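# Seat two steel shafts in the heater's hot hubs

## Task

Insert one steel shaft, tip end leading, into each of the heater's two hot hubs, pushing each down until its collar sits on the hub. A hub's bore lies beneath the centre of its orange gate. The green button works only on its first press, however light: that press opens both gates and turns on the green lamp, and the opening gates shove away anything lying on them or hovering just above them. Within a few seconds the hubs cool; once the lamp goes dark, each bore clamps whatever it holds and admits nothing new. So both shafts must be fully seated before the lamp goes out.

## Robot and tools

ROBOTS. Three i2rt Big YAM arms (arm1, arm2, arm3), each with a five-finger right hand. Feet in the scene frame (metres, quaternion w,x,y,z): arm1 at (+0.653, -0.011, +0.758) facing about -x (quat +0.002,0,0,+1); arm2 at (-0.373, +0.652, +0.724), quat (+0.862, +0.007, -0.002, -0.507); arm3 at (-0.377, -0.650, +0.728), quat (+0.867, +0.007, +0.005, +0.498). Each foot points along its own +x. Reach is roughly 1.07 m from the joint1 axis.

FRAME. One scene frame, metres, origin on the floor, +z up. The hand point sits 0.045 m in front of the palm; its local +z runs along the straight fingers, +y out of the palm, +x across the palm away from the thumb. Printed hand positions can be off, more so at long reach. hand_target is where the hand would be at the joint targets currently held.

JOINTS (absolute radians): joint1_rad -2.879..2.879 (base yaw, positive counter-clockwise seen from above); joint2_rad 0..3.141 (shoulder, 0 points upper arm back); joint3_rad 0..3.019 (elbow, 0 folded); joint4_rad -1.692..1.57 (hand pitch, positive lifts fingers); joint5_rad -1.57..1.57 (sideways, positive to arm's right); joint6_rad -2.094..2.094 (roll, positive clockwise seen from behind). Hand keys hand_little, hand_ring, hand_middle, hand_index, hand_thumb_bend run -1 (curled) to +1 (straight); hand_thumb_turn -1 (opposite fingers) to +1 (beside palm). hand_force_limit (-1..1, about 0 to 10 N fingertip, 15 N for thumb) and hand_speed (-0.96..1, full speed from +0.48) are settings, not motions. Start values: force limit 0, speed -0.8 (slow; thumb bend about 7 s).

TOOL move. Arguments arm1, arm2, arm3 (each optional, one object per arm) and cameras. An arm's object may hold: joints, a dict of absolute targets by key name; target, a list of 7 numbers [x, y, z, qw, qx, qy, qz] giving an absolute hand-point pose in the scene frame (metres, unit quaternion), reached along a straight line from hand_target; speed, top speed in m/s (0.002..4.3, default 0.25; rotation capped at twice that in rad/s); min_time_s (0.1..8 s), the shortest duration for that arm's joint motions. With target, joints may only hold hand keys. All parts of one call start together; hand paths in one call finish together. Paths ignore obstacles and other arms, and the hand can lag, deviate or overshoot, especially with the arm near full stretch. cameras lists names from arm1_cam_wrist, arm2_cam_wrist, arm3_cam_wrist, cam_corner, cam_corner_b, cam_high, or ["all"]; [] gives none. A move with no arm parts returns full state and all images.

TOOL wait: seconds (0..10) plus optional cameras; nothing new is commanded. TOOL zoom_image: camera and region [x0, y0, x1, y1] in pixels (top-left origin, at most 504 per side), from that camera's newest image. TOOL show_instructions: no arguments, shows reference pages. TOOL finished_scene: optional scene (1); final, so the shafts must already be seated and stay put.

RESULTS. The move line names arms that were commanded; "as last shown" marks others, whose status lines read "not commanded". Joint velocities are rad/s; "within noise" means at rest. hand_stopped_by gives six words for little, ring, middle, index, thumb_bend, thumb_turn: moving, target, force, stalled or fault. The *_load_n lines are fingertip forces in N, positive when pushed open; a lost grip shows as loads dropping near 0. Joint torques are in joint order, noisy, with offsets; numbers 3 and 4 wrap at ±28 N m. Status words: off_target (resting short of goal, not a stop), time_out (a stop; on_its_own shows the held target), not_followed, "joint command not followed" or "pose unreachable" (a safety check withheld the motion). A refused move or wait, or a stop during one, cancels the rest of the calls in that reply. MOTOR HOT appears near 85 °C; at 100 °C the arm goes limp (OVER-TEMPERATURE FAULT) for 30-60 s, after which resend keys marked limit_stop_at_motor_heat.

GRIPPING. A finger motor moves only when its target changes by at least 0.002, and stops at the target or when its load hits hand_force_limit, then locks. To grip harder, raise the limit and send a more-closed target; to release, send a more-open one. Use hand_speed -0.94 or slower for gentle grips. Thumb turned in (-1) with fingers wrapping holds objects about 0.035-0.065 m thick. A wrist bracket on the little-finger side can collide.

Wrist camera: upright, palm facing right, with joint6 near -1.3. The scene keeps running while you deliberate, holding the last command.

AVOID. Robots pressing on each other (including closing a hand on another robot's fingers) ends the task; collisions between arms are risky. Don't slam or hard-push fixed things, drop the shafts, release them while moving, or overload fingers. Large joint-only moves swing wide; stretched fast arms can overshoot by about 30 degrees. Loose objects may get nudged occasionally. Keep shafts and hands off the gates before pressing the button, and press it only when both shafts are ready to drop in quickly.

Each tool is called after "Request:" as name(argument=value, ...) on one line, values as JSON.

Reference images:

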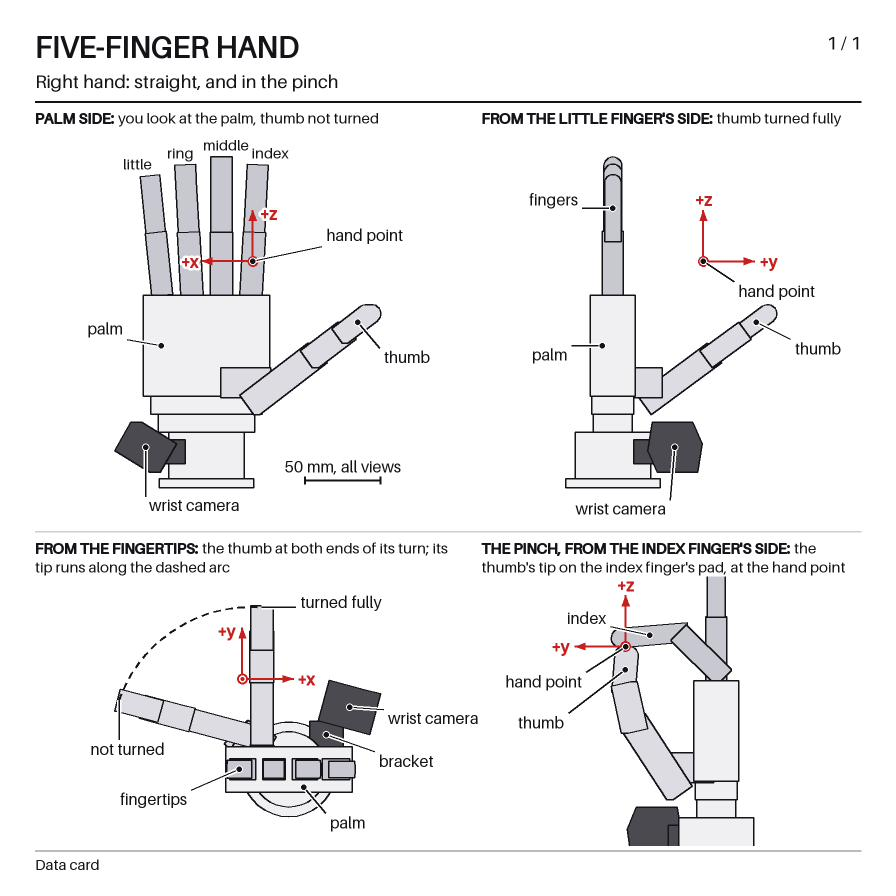

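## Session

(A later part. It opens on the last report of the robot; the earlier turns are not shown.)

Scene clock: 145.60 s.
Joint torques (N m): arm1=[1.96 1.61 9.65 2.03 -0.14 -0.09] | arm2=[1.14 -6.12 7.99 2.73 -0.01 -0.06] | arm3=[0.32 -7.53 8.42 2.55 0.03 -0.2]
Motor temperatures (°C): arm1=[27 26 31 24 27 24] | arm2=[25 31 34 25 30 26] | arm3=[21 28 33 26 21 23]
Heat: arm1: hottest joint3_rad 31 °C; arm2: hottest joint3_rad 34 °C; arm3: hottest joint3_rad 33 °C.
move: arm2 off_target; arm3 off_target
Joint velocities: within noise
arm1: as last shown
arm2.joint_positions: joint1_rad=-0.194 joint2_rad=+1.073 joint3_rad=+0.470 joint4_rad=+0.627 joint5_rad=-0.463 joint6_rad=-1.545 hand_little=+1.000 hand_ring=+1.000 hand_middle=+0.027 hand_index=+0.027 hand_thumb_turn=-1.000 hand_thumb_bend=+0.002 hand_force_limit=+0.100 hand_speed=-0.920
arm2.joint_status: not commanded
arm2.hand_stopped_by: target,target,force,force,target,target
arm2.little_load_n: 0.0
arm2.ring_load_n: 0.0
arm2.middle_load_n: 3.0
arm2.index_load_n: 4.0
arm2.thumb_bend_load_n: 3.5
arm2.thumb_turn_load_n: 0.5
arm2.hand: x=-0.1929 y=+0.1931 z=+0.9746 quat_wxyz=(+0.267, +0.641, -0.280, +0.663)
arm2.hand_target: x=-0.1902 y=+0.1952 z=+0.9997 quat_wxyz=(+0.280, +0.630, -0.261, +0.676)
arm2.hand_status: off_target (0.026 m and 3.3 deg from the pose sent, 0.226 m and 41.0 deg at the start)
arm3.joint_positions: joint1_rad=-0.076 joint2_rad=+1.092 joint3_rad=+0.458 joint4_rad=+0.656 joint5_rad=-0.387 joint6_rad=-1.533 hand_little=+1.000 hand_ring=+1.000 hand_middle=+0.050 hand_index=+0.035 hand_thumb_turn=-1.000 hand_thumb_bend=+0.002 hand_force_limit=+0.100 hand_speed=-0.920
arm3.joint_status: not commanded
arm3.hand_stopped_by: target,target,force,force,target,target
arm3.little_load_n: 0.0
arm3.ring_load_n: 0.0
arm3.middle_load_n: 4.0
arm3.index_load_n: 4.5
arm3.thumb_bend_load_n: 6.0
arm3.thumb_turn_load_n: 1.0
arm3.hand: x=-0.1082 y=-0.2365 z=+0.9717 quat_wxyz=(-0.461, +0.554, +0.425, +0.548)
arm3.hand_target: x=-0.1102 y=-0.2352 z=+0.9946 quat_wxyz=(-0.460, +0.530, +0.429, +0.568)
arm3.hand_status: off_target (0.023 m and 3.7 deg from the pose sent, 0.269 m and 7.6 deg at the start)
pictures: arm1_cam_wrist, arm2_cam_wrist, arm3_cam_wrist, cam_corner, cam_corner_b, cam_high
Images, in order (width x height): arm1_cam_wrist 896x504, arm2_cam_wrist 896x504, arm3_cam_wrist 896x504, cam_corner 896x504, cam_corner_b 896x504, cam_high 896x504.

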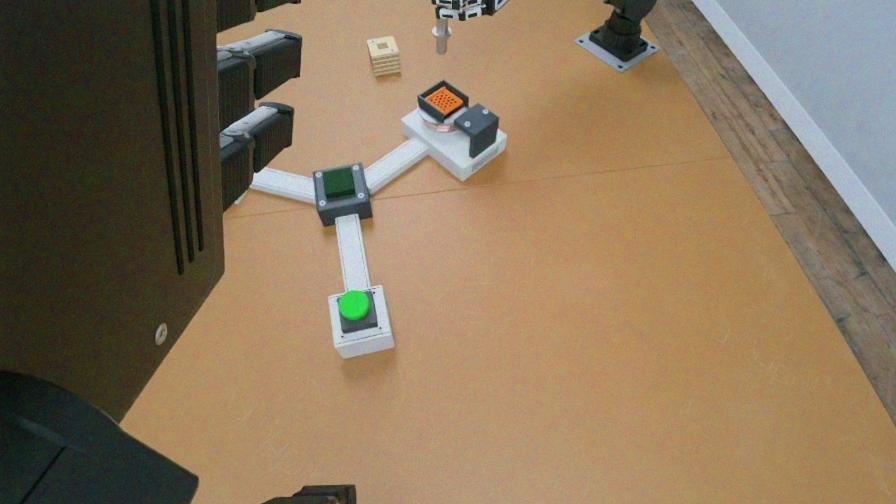

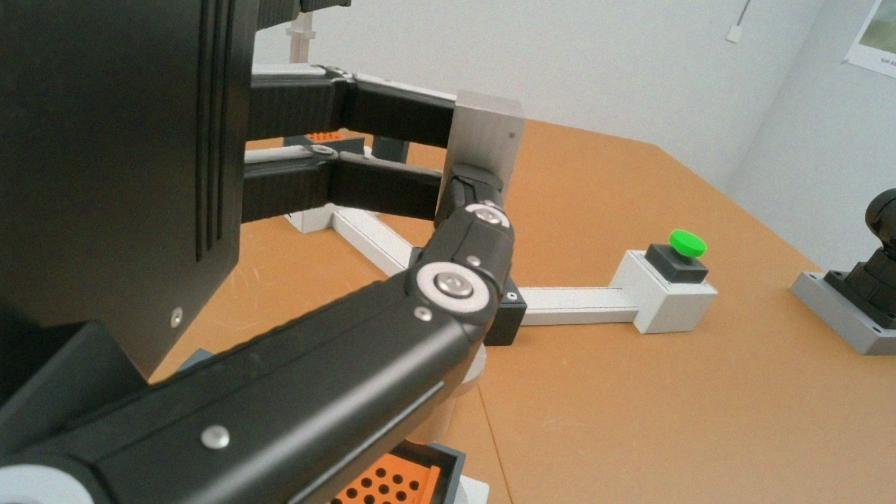

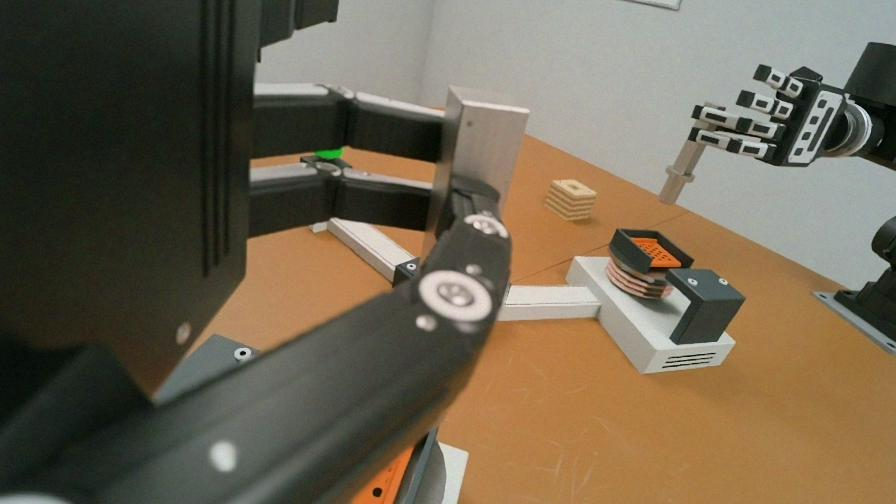

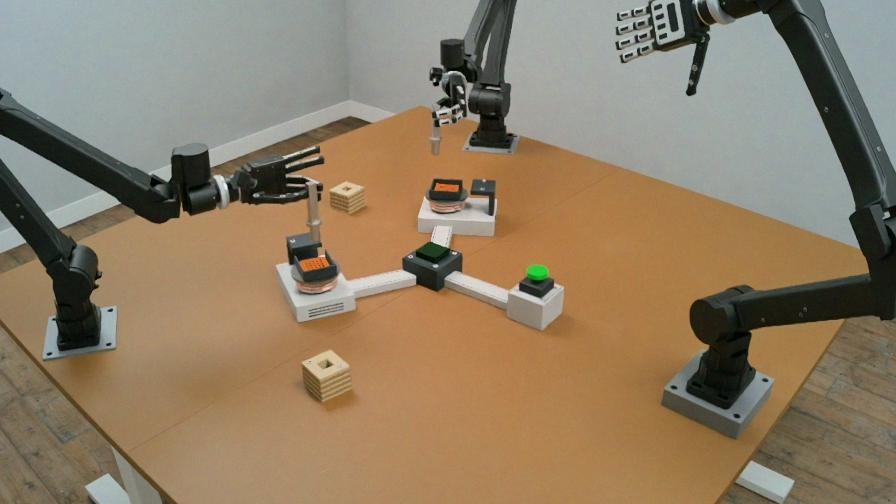

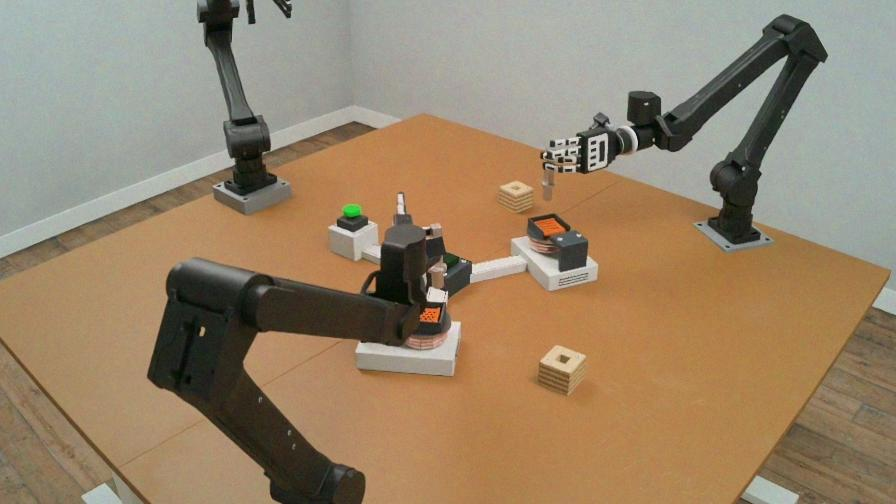

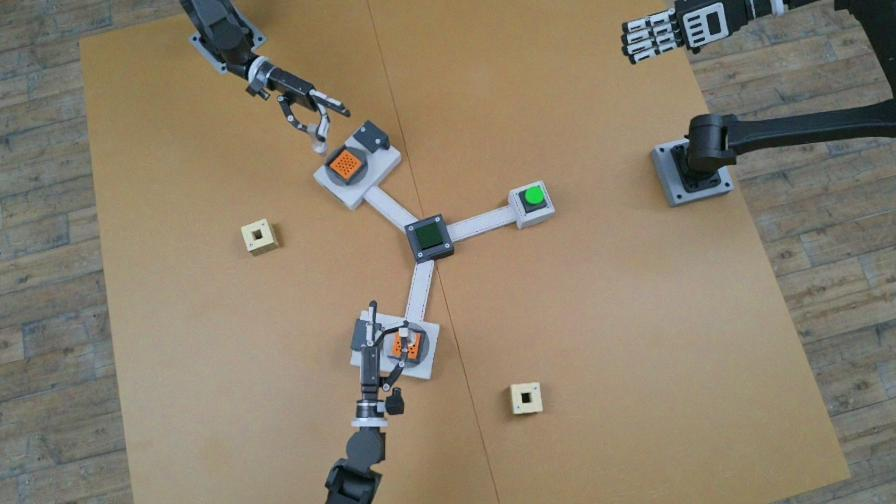

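Request:
move(arm2={"target": [-0.1475, 0.1720, 0.9750, 0.2506, 0.6481, -0.2906, 0.6579], "speed": 0.08}, arm3={"target": [-0.1180, -0.2390, 0.9720, -0.4866, 0.5305, 0.4034, 0.5647], "speed": 0.08}, cameras=["all"])

Scene clock: 155.67 s.
Joint torques (N m): arm1=[1.9 1.61 9.65 2.02 -0.14 -0.1] | arm2=[1.38 -5.83 12.33 2.56 0.04 -0.07] | arm3=[1.03 -6.48 7.9 3.44 0.06 -0.03]
Motor temperatures (°C): arm1=[27 26 31 24 26 24] | arm2=[25 31 34 25 30 26] | arm3=[21 28 34 26 21 23]
Heat: arm1: hottest joint3_rad 31 °C; arm2: hottest joint3_rad 34 °C; arm3: hottest joint3_rad 34 °C.
move: arm2 off_target; arm3 off_target
Joint velocities: within noise
arm1: as last shown
arm2.joint_positions: joint1_rad=-0.097 joint2_rad=+1.168 joint3_rad=+0.479 joint4_rad=+0.577 joint5_rad=-0.367 joint6_rad=-1.527 hand_little=+1.000 hand_ring=+1.000 hand_middle=+0.027 hand_index=+0.027 hand_thumb_turn=-1.000 hand_thumb_bend=+0.002 hand_force_limit=+0.100 hand_speed=-0.920
arm2.joint_status: not commanded
arm2.hand_stopped_by: target,target,force,force,target,target
arm2.little_load_n: 0.0
arm2.ring_load_n: 0.0
arm2.middle_load_n: 2.5
arm2.index_load_n: 4.0
arm2.thumb_bend_load_n: 3.5
arm2.thumb_turn_load_n: 0.5
arm2.hand: x=-0.1615 y=+0.1956 z=+0.9207 quat_wxyz=(+0.227, +0.671, -0.319, +0.630)
arm2.hand_target: x=-0.1500 y=+0.1770 z=+0.9757 quat_wxyz=(+0.251, +0.648, -0.291, +0.658)
arm2.hand_status: off_target (0.061 m and 5.9 deg from the pose sent, 0.050 m and 2.4 deg at the start)
arm3.joint_positions: joint1_rad=-0.076 joint2_rad=+1.135 joint3_rad=+0.393 joint4_rad=+0.800 joint5_rad=-0.383 joint6_rad=-1.475 hand_little=+1.000 hand_ring=+1.000 hand_middle=+0.050 hand_index=+0.035 hand_thumb_turn=-1.000 hand_thumb_bend=+0.002 hand_force_limit=+0.100 hand_speed=-0.920
arm3.joint_status: not commanded
arm3.hand_stopped_by: target,target,force,force,target,target
arm3.little_load_n: 0.0
arm3.ring_load_n: 0.0
arm3.middle_load_n: 4.0
arm3.index_load_n: 4.0
arm3.thumb_bend_load_n: 6.0
arm3.thumb_turn_load_n: 1.5
arm3.hand: x=-0.1152 y=-0.2442 z=+0.9509 quat_wxyz=(-0.480, +0.555, +0.404, +0.547)
arm3.hand_target: x=-0.1182 y=-0.2394 z=+0.9720 quat_wxyz=(-0.487, +0.531, +0.403, +0.565)
arm3.hand_status: off_target (0.022 m and 3.5 deg from the pose sent, 0.010 m and 5.0 deg at the start)
pictures: arm1_cam_wrist, arm2_cam_wrist, arm3_cam_wrist, cam_corner, cam_corner_b, cam_high
Images, in order (width x height): arm1_cam_wrist 896x504, arm2_cam_wrist 896x504, arm3_cam_wrist 896x504, cam_corner 896x504, cam_corner_b 896x504, cam_high 896x504.

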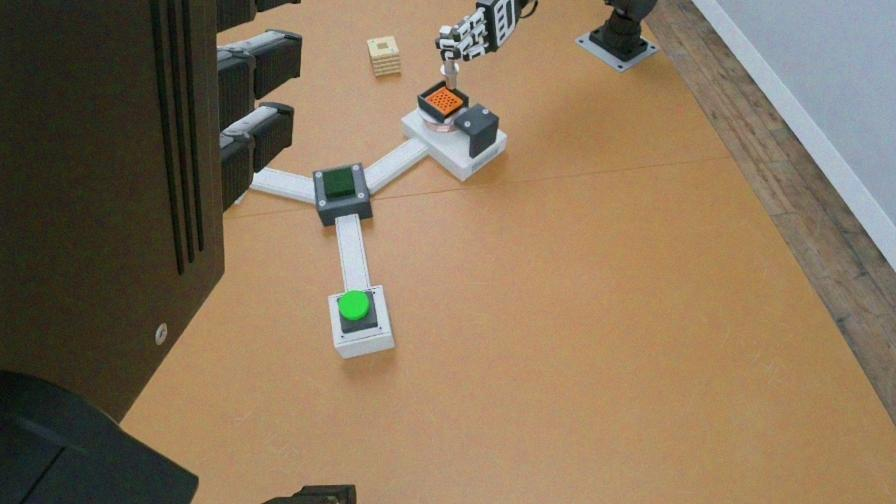

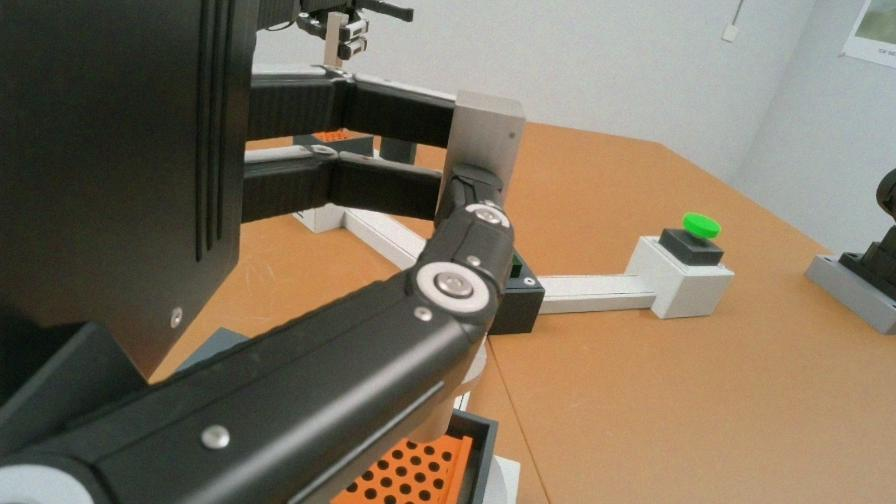

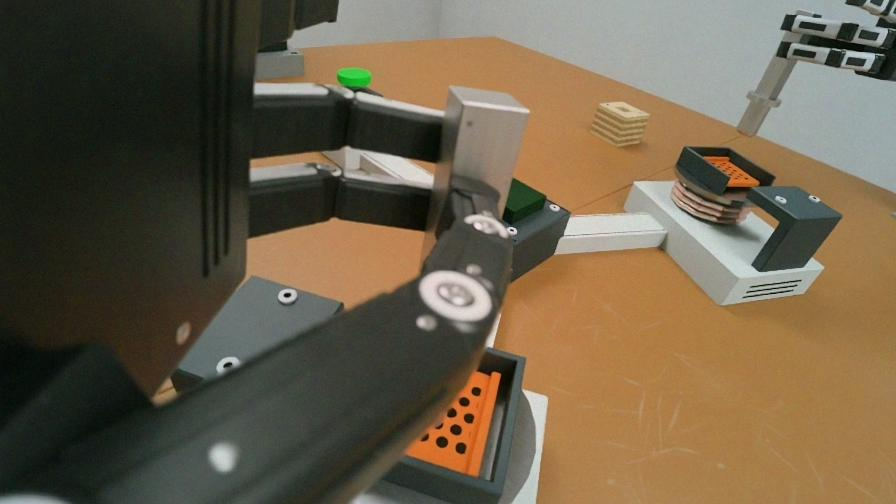

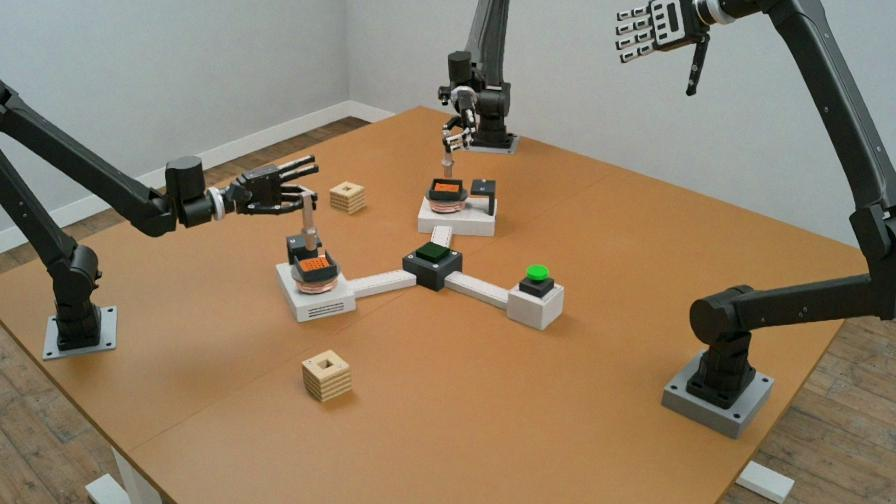

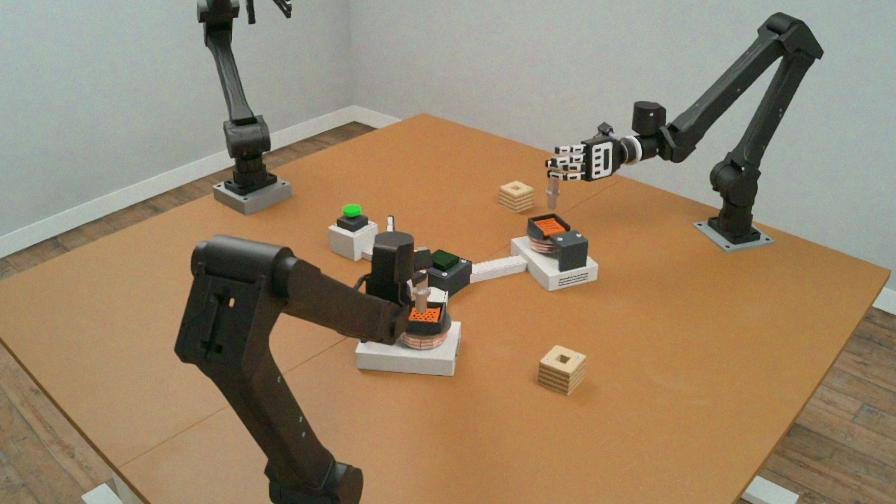

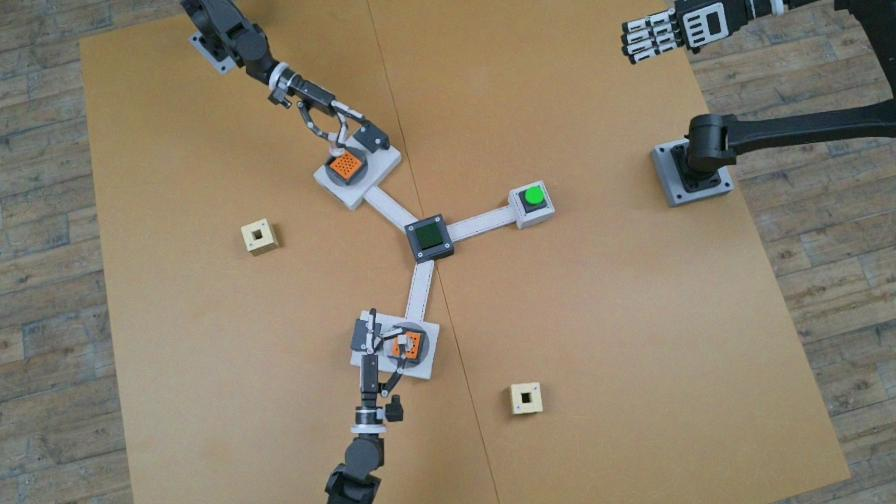

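Request:
zoom_image(camera="cam_high", region=[375, 305, 445, 375])

Request:
zoom_image(camera="cam_high", region=[305, 110, 395, 200])

Request:
zoom_image(camera="cam_corner", region=[260, 170, 360, 320])

Request:
zoom_image(camera="cam_corner", region=[410, 80, 510, 240])

Request:
zoom_image(camera="cam_corner_b", region=[510, 140, 610, 290])

Request:
zoom_image(camera="cam_corner_b", region=[370, 240, 480, 370])

Scaled by 7.200 from the camera's image (finer frame: 1280x720).

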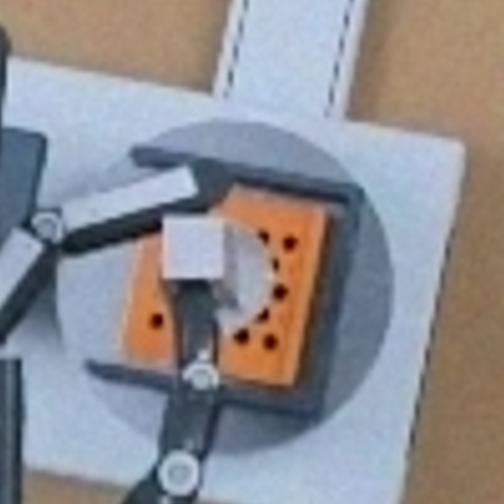

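Scaled by 5.600 from the camera's image (finer frame: 1280x720).

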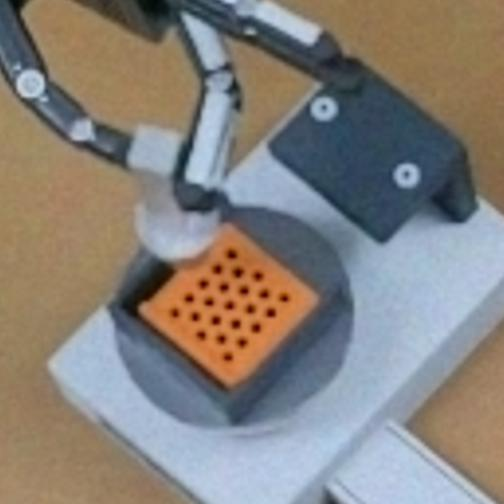

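Scaled by 3.360 from the camera's image (finer frame: 1280x720).

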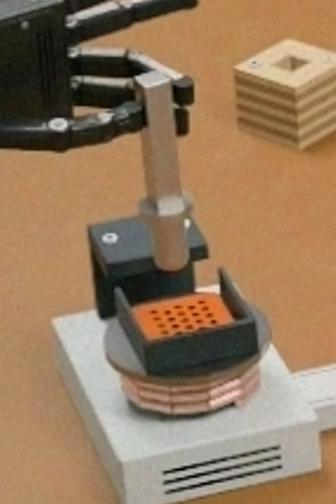

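Scaled by 3.150 from the camera's image (finer frame: 1280x720).

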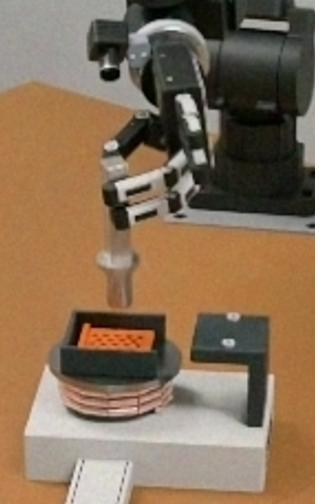

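Scaled by 3.360 from the camera's image (finer frame: 1280x720).

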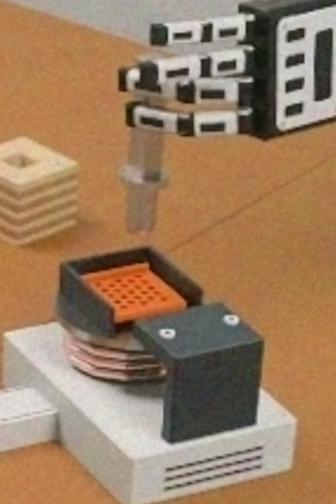

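Scaled by 3.877 from the camera's image (finer frame: 1280x720).

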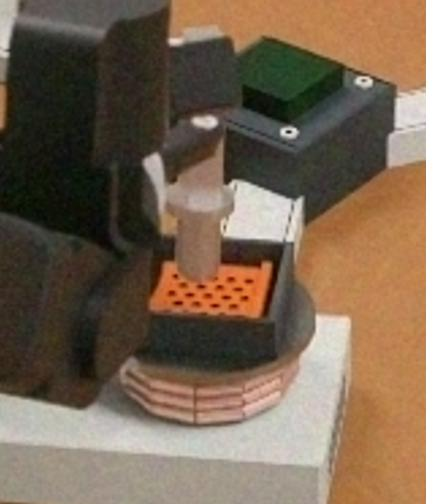

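Request:
move(arm2={"target": [-0.1407, 0.1637, 0.9930, 0.2601, 0.6356, -0.2803, 0.6707], "speed": 0.06}, arm3={"target": [-0.1177, -0.2345, 0.9720, -0.4866, 0.5305, 0.4034, 0.5647], "speed": 0.06}, arm1={"target": [0.0600, 0.1860, 0.9300, -0.8310, -0.0457, 0.5500, -0.0690], "speed": 0.25}, cameras=["all"])

Scene clock: 169.27 s.
Joint torques (N m): arm1=[2.08 -14.97 6.54 2.48 0.01 -0.02] | arm2=[1.14 -6.01 12.62 3.93 0.15 -0.07] | arm3=[0.85 -6.36 8.43 3.44 0.11 -0.05]
Motor temperatures (°C): arm1=[27 26 31 24 26 24] | arm2=[25 30 39 25 30 26] | arm3=[21 28 34 26 21 23]
Heat: arm1: hottest joint3_rad 31 °C; arm2: hottest joint3_rad 39 °C; arm3: hottest joint3_rad 34 °C.
move: arm1 off_target; arm2 off_target; arm3 off_target
Joint velocities: within noise
arm1.joint_positions: joint1_rad=-0.399 joint2_rad=+1.931 joint3_rad=+0.709 joint4_rad=+1.565 joint5_rad=-0.518 joint6_rad=-1.366 hand_little=+1.000 hand_ring=+1.000 hand_middle=+1.000 hand_index=+1.000 hand_thumb_turn=+1.000 hand_thumb_bend=+1.000 hand_force_limit=+0.000 hand_speed=-0.800
arm1.joint_status: not commanded
arm1.hand_stopped_by: target,target,target,target,target,target
arm1.little_load_n: 0.0
arm1.ring_load_n: 0.0
arm1.middle_load_n: 0.0
arm1.index_load_n: 0.0
arm1.thumb_bend_load_n: 0.0
arm1.thumb_turn_load_n: 0.0
arm1.hand: x=+0.0656 y=+0.1854 z=+0.9101 quat_wxyz=(-0.801, -0.033, +0.594, -0.068)
arm1.hand_target: x=+0.0603 y=+0.1859 z=+0.9302 quat_wxyz=(-0.814, -0.042, +0.575, -0.067)
arm1.hand_status: off_target (0.021 m and 6.3 deg from the pose sent, 0.515 m and 54.0 deg at the start; a joint's target at an end of its range on 21 of 82 steps)
arm2.joint_positions: joint1_rad=-0.091 joint2_rad=+1.177 joint3_rad=+0.503 joint4_rad=+0.577 joint5_rad=-0.361 joint6_rad=-1.522 hand_little=+1.000 hand_ring=+1.000 hand_middle=+0.027 hand_index=+0.027 hand_thumb_turn=-1.000 hand_thumb_bend=+0.002 hand_force_limit=+0.100 hand_speed=-0.920
arm2.joint_status: not commanded
arm2.hand_stopped_by: target,target,force,force,target,target
arm2.little_load_n: 0.0
arm2.ring_load_n: 0.5
arm2.middle_load_n: 2.5
arm2.index_load_n: 4.0
arm2.thumb_bend_load_n: 3.5
arm2.thumb_turn_load_n: 0.5
arm2.hand: x=-0.1566 y=+0.1892 z=+0.9295 quat_wxyz=(+0.229, +0.667, -0.317, +0.635)
arm2.hand_target: x=-0.1438 y=+0.1702 z=+0.9932 quat_wxyz=(+0.260, +0.635, -0.281, +0.671)
arm2.hand_status: off_target (0.070 m and 7.8 deg from the pose sent, 0.082 m and 8.5 deg at the start)
arm3.joint_positions: joint1_rad=-0.070 joint2_rad=+1.145 joint3_rad=+0.393 joint4_rad=+0.804 joint5_rad=-0.375 joint6_rad=-1.475 hand_little=+1.000 hand_ring=+1.000 hand_middle=+0.050 hand_index=+0.035 hand_thumb_turn=-1.000 hand_thumb_bend=+0.002 hand_force_limit=+0.100 hand_speed=-0.920
arm3.joint_status: not commanded
arm3.hand_stopped_by: target,target,force,force,target,target
arm3.little_load_n: 0.0
arm3.ring_load_n: 0.0
arm3.middle_load_n: 4.0
arm3.index_load_n: 4.0
arm3.thumb_bend_load_n: 6.0
arm3.thumb_turn_load_n: 1.0
arm3.hand: x=-0.1156 y=-0.2426 z=+0.9474 quat_wxyz=(-0.479, +0.557, +0.404, +0.545)
arm3.hand_target: x=-0.1180 y=-0.2352 z=+0.9720 quat_wxyz=(-0.487, +0.531, +0.403, +0.565)
arm3.hand_status: off_target (0.026 m and 3.9 deg from the pose sent, 0.023 m and 3.5 deg at the start)
pictures: arm1_cam_wrist, arm2_cam_wrist, arm3_cam_wrist, cam_corner, cam_corner_b, cam_high
Images, in order (width x height): arm1_cam_wrist 896x504, arm2_cam_wrist 896x504, arm3_cam_wrist 896x504, cam_corner 896x504, cam_corner_b 896x504, cam_high 896x504.

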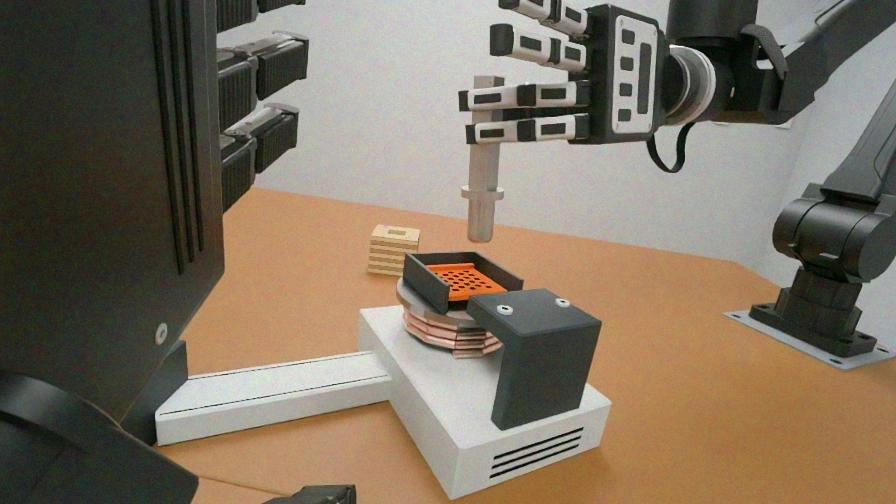

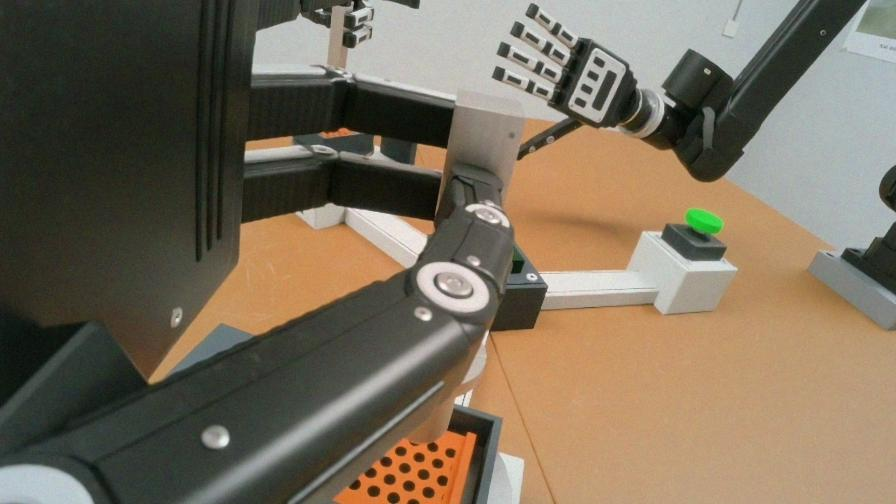

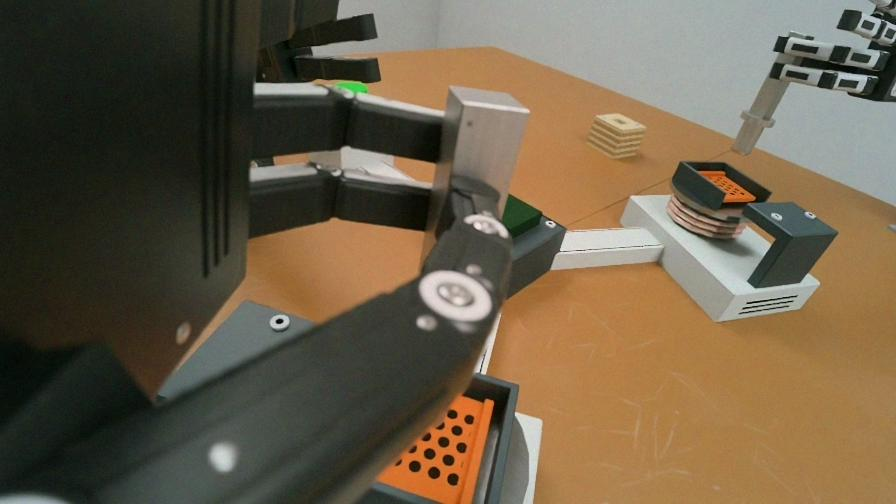

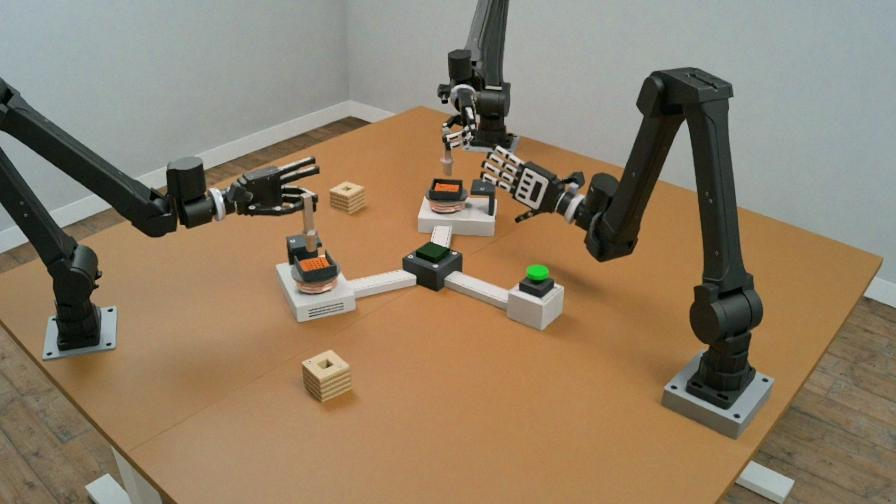

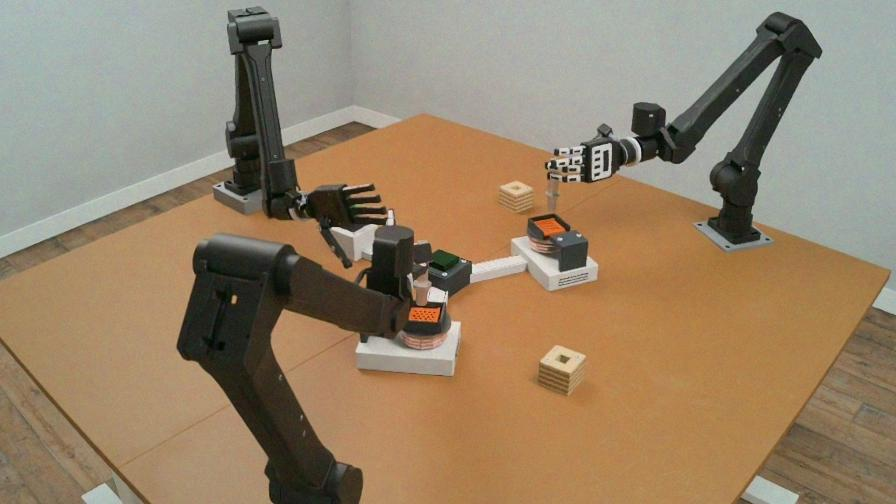

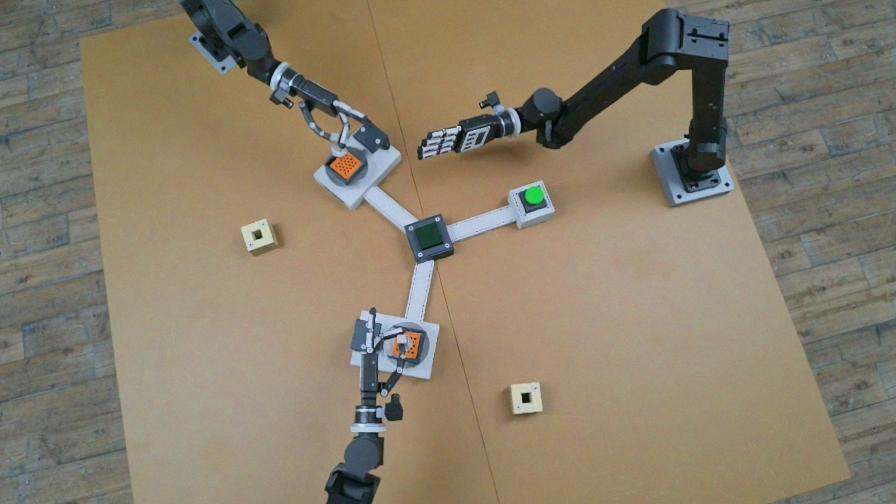

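Request:
zoom_image(camera="arm1_cam_wrist", region=[370, 60, 610, 360])

Request:
zoom_image(camera="arm2_cam_wrist", region=[300, 300, 530, 504])

Request:
zoom_image(camera="arm3_cam_wrist", region=[350, 60, 560, 504])

Scaled by 1.680 from the camera's image (finer frame: 1280x720).

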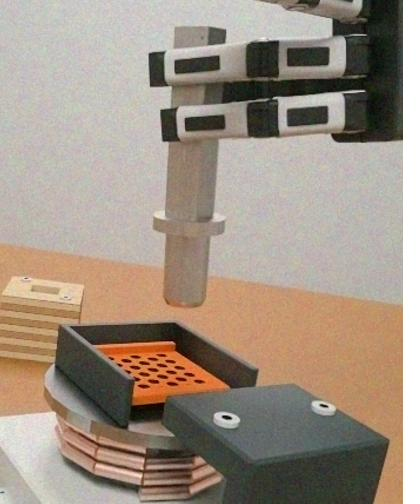

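Scaled by 2.191 from the camera's image (finer frame: 1280x720).

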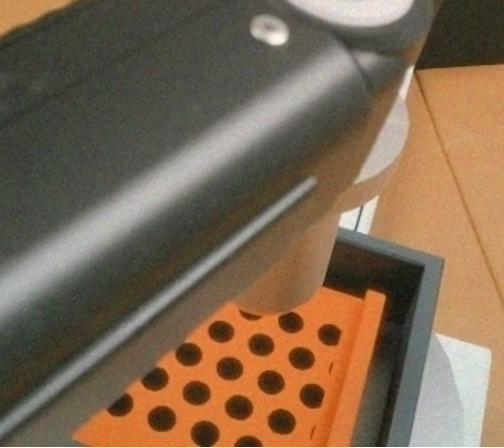

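Scaled by 1.135 from the camera's image (finer frame: 1280x720).

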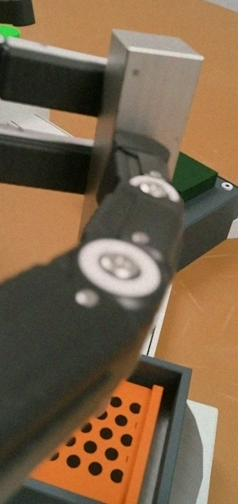

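Request:
zoom_image(camera="cam_corner", region=[420, 110, 500, 240])

Request:
zoom_image(camera="cam_high", region=[315, 125, 385, 195])

Request:
zoom_image(camera="cam_corner_b", region=[395, 260, 475, 380])

Scaled by 3.877 from the camera's image (finer frame: 1280x720).

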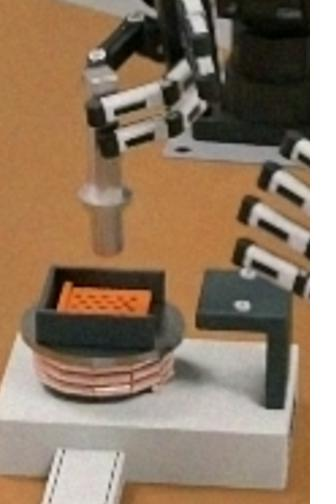

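Scaled by 7.200 from the camera's image (finer frame: 1280x720).

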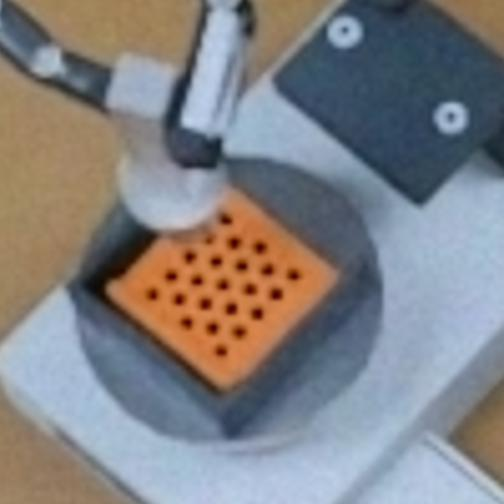

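Scaled by 4.200 from the camera's image (finer frame: 1280x720).

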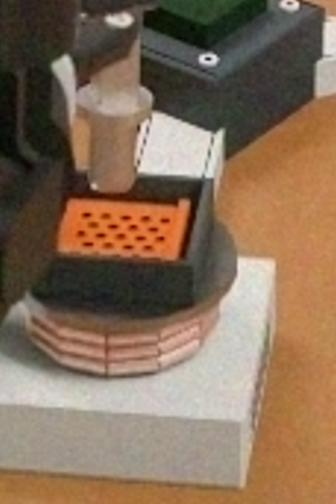

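Request:
move(arm2={"target": [-0.1357, 0.1625, 0.9887, 0.2733, 0.6410, -0.2678, 0.6654], "speed": 0.06}, cameras=["arm1_cam_wrist", "cam_corner", "cam_high"])

Request:
zoom_image(camera="arm1_cam_wrist", region=[370, 60, 610, 360])

Request:
zoom_image(camera="cam_corner", region=[420, 110, 500, 240])

Request:
zoom_image(camera="cam_high", region=[315, 125, 385, 195])

Scene clock: 175.53 s.
Joint torques (N m): arm1=[2.08 -14.97 6.53 2.48 0.01 -0.02] | arm2=[1.14 -6.12 12.21 3.88 0.12 -0.29] | arm3=[1.67 -6.48 8.46 3.47 0.1 -0.04]
Motor temperatures (°C): arm1=[27 27 31 24 26 24] | arm2=[25 30 40 26 30 26] | arm3=[21 28 34 26 21 23]
Heat: arm1: hottest joint3_rad 31 °C; arm2: hottest joint3_rad 40 °C; arm3: hottest joint3_rad 34 °C.
move: arm2 off_target
Joint velocities: within noise
arm1, arm3: as last shown
arm1.hand_target: x=+0.0603 y=+0.1859 z=+0.9303 quat_wxyz=(-0.814, -0.042, +0.575, -0.066)
arm2.joint_positions: joint1_rad=-0.073 joint2_rad=+1.203 joint3_rad=+0.503 joint4_rad=+0.598 joint5_rad=-0.342 joint6_rad=-1.539 hand_little=+1.000 hand_ring=+1.000 hand_middle=+0.027 hand_index=+0.027 hand_thumb_turn=-1.000 hand_thumb_bend=+0.002 hand_force_limit=+0.100 hand_speed=-0.920
arm2.joint_status: not commanded
arm2.hand_stopped_by: target,target,force,force,target,target
arm2.little_load_n: 0.0
arm2.ring_load_n: 0.0
arm2.middle_load_n: 3.0
arm2.index_load_n: 4.0
arm2.thumb_bend_load_n: 3.5
arm2.thumb_turn_load_n: 0.5
arm2.hand: x=-0.1508 y=+0.1879 z=+0.9233 quat_wxyz=(+0.234, +0.671, -0.312, +0.631)
arm2.hand_target: x=-0.1389 y=+0.1689 z=+0.9889 quat_wxyz=(+0.273, +0.641, -0.269, +0.665)
arm2.hand_status: off_target (0.072 m and 8.6 deg from the pose sent, 0.068 m and 8.9 deg at the start)
arm3.index_load_n: 4.5
arm3.thumb_bend_load_n: 6.5
Images, in order (width x height): arm1_cam_wrist 896x504, cam_corner 896x504, cam_high 896x504.

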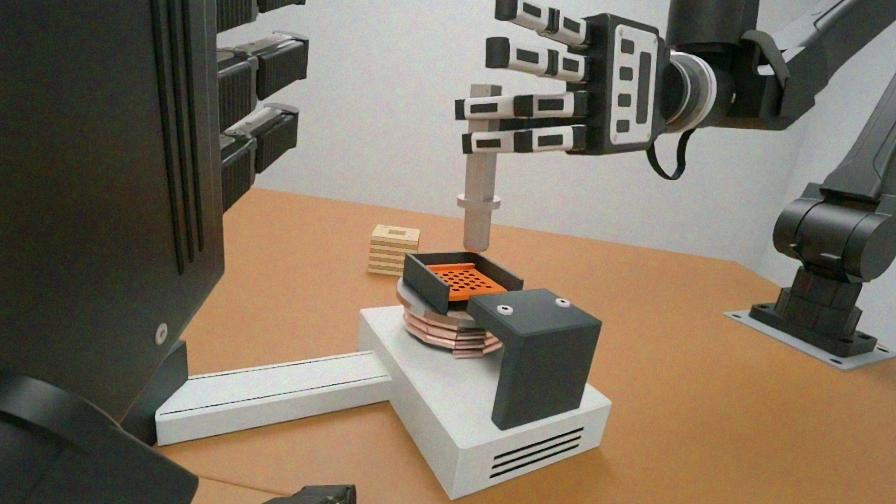

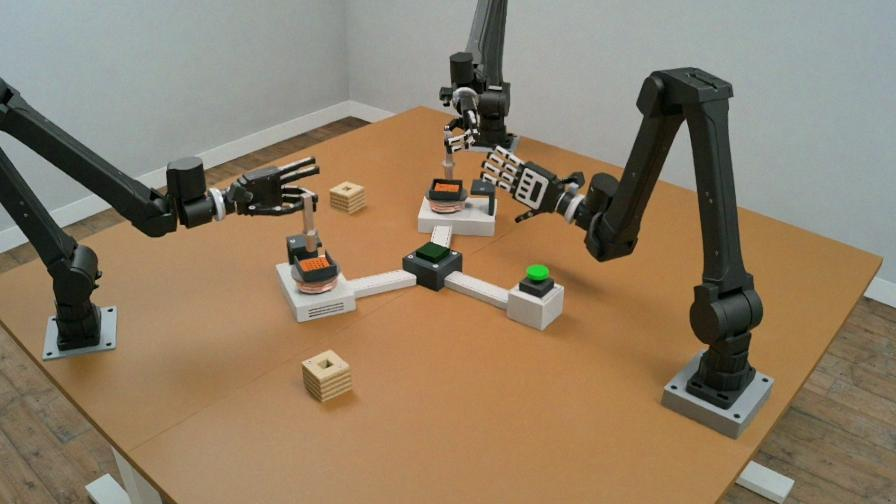

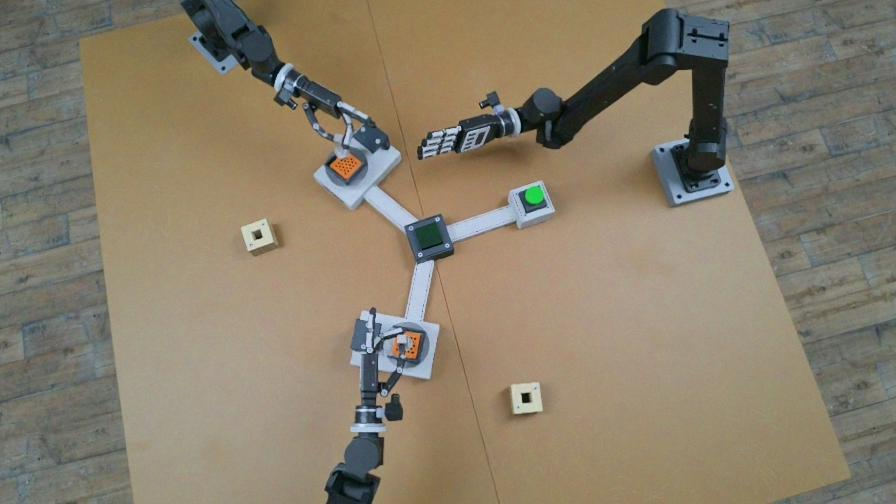

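Scaled by 1.680 from the camera's image (finer frame: 1280x720).

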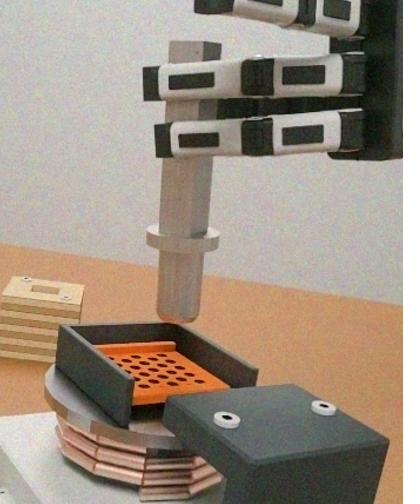

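Scaled by 3.877 from the camera's image (finer frame: 1280x720).

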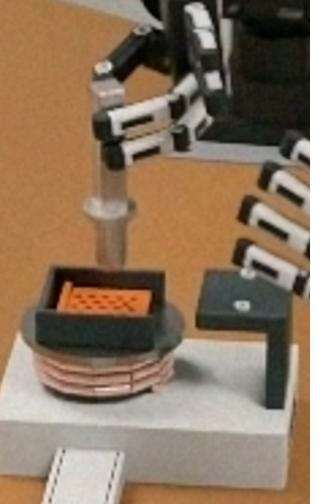

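Scaled by 7.200 from the camera's image (finer frame: 1280x720).

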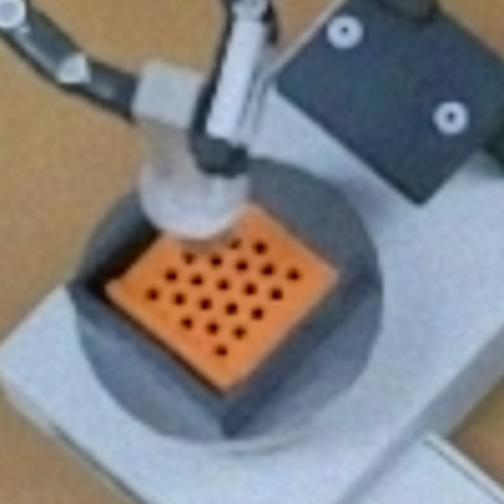

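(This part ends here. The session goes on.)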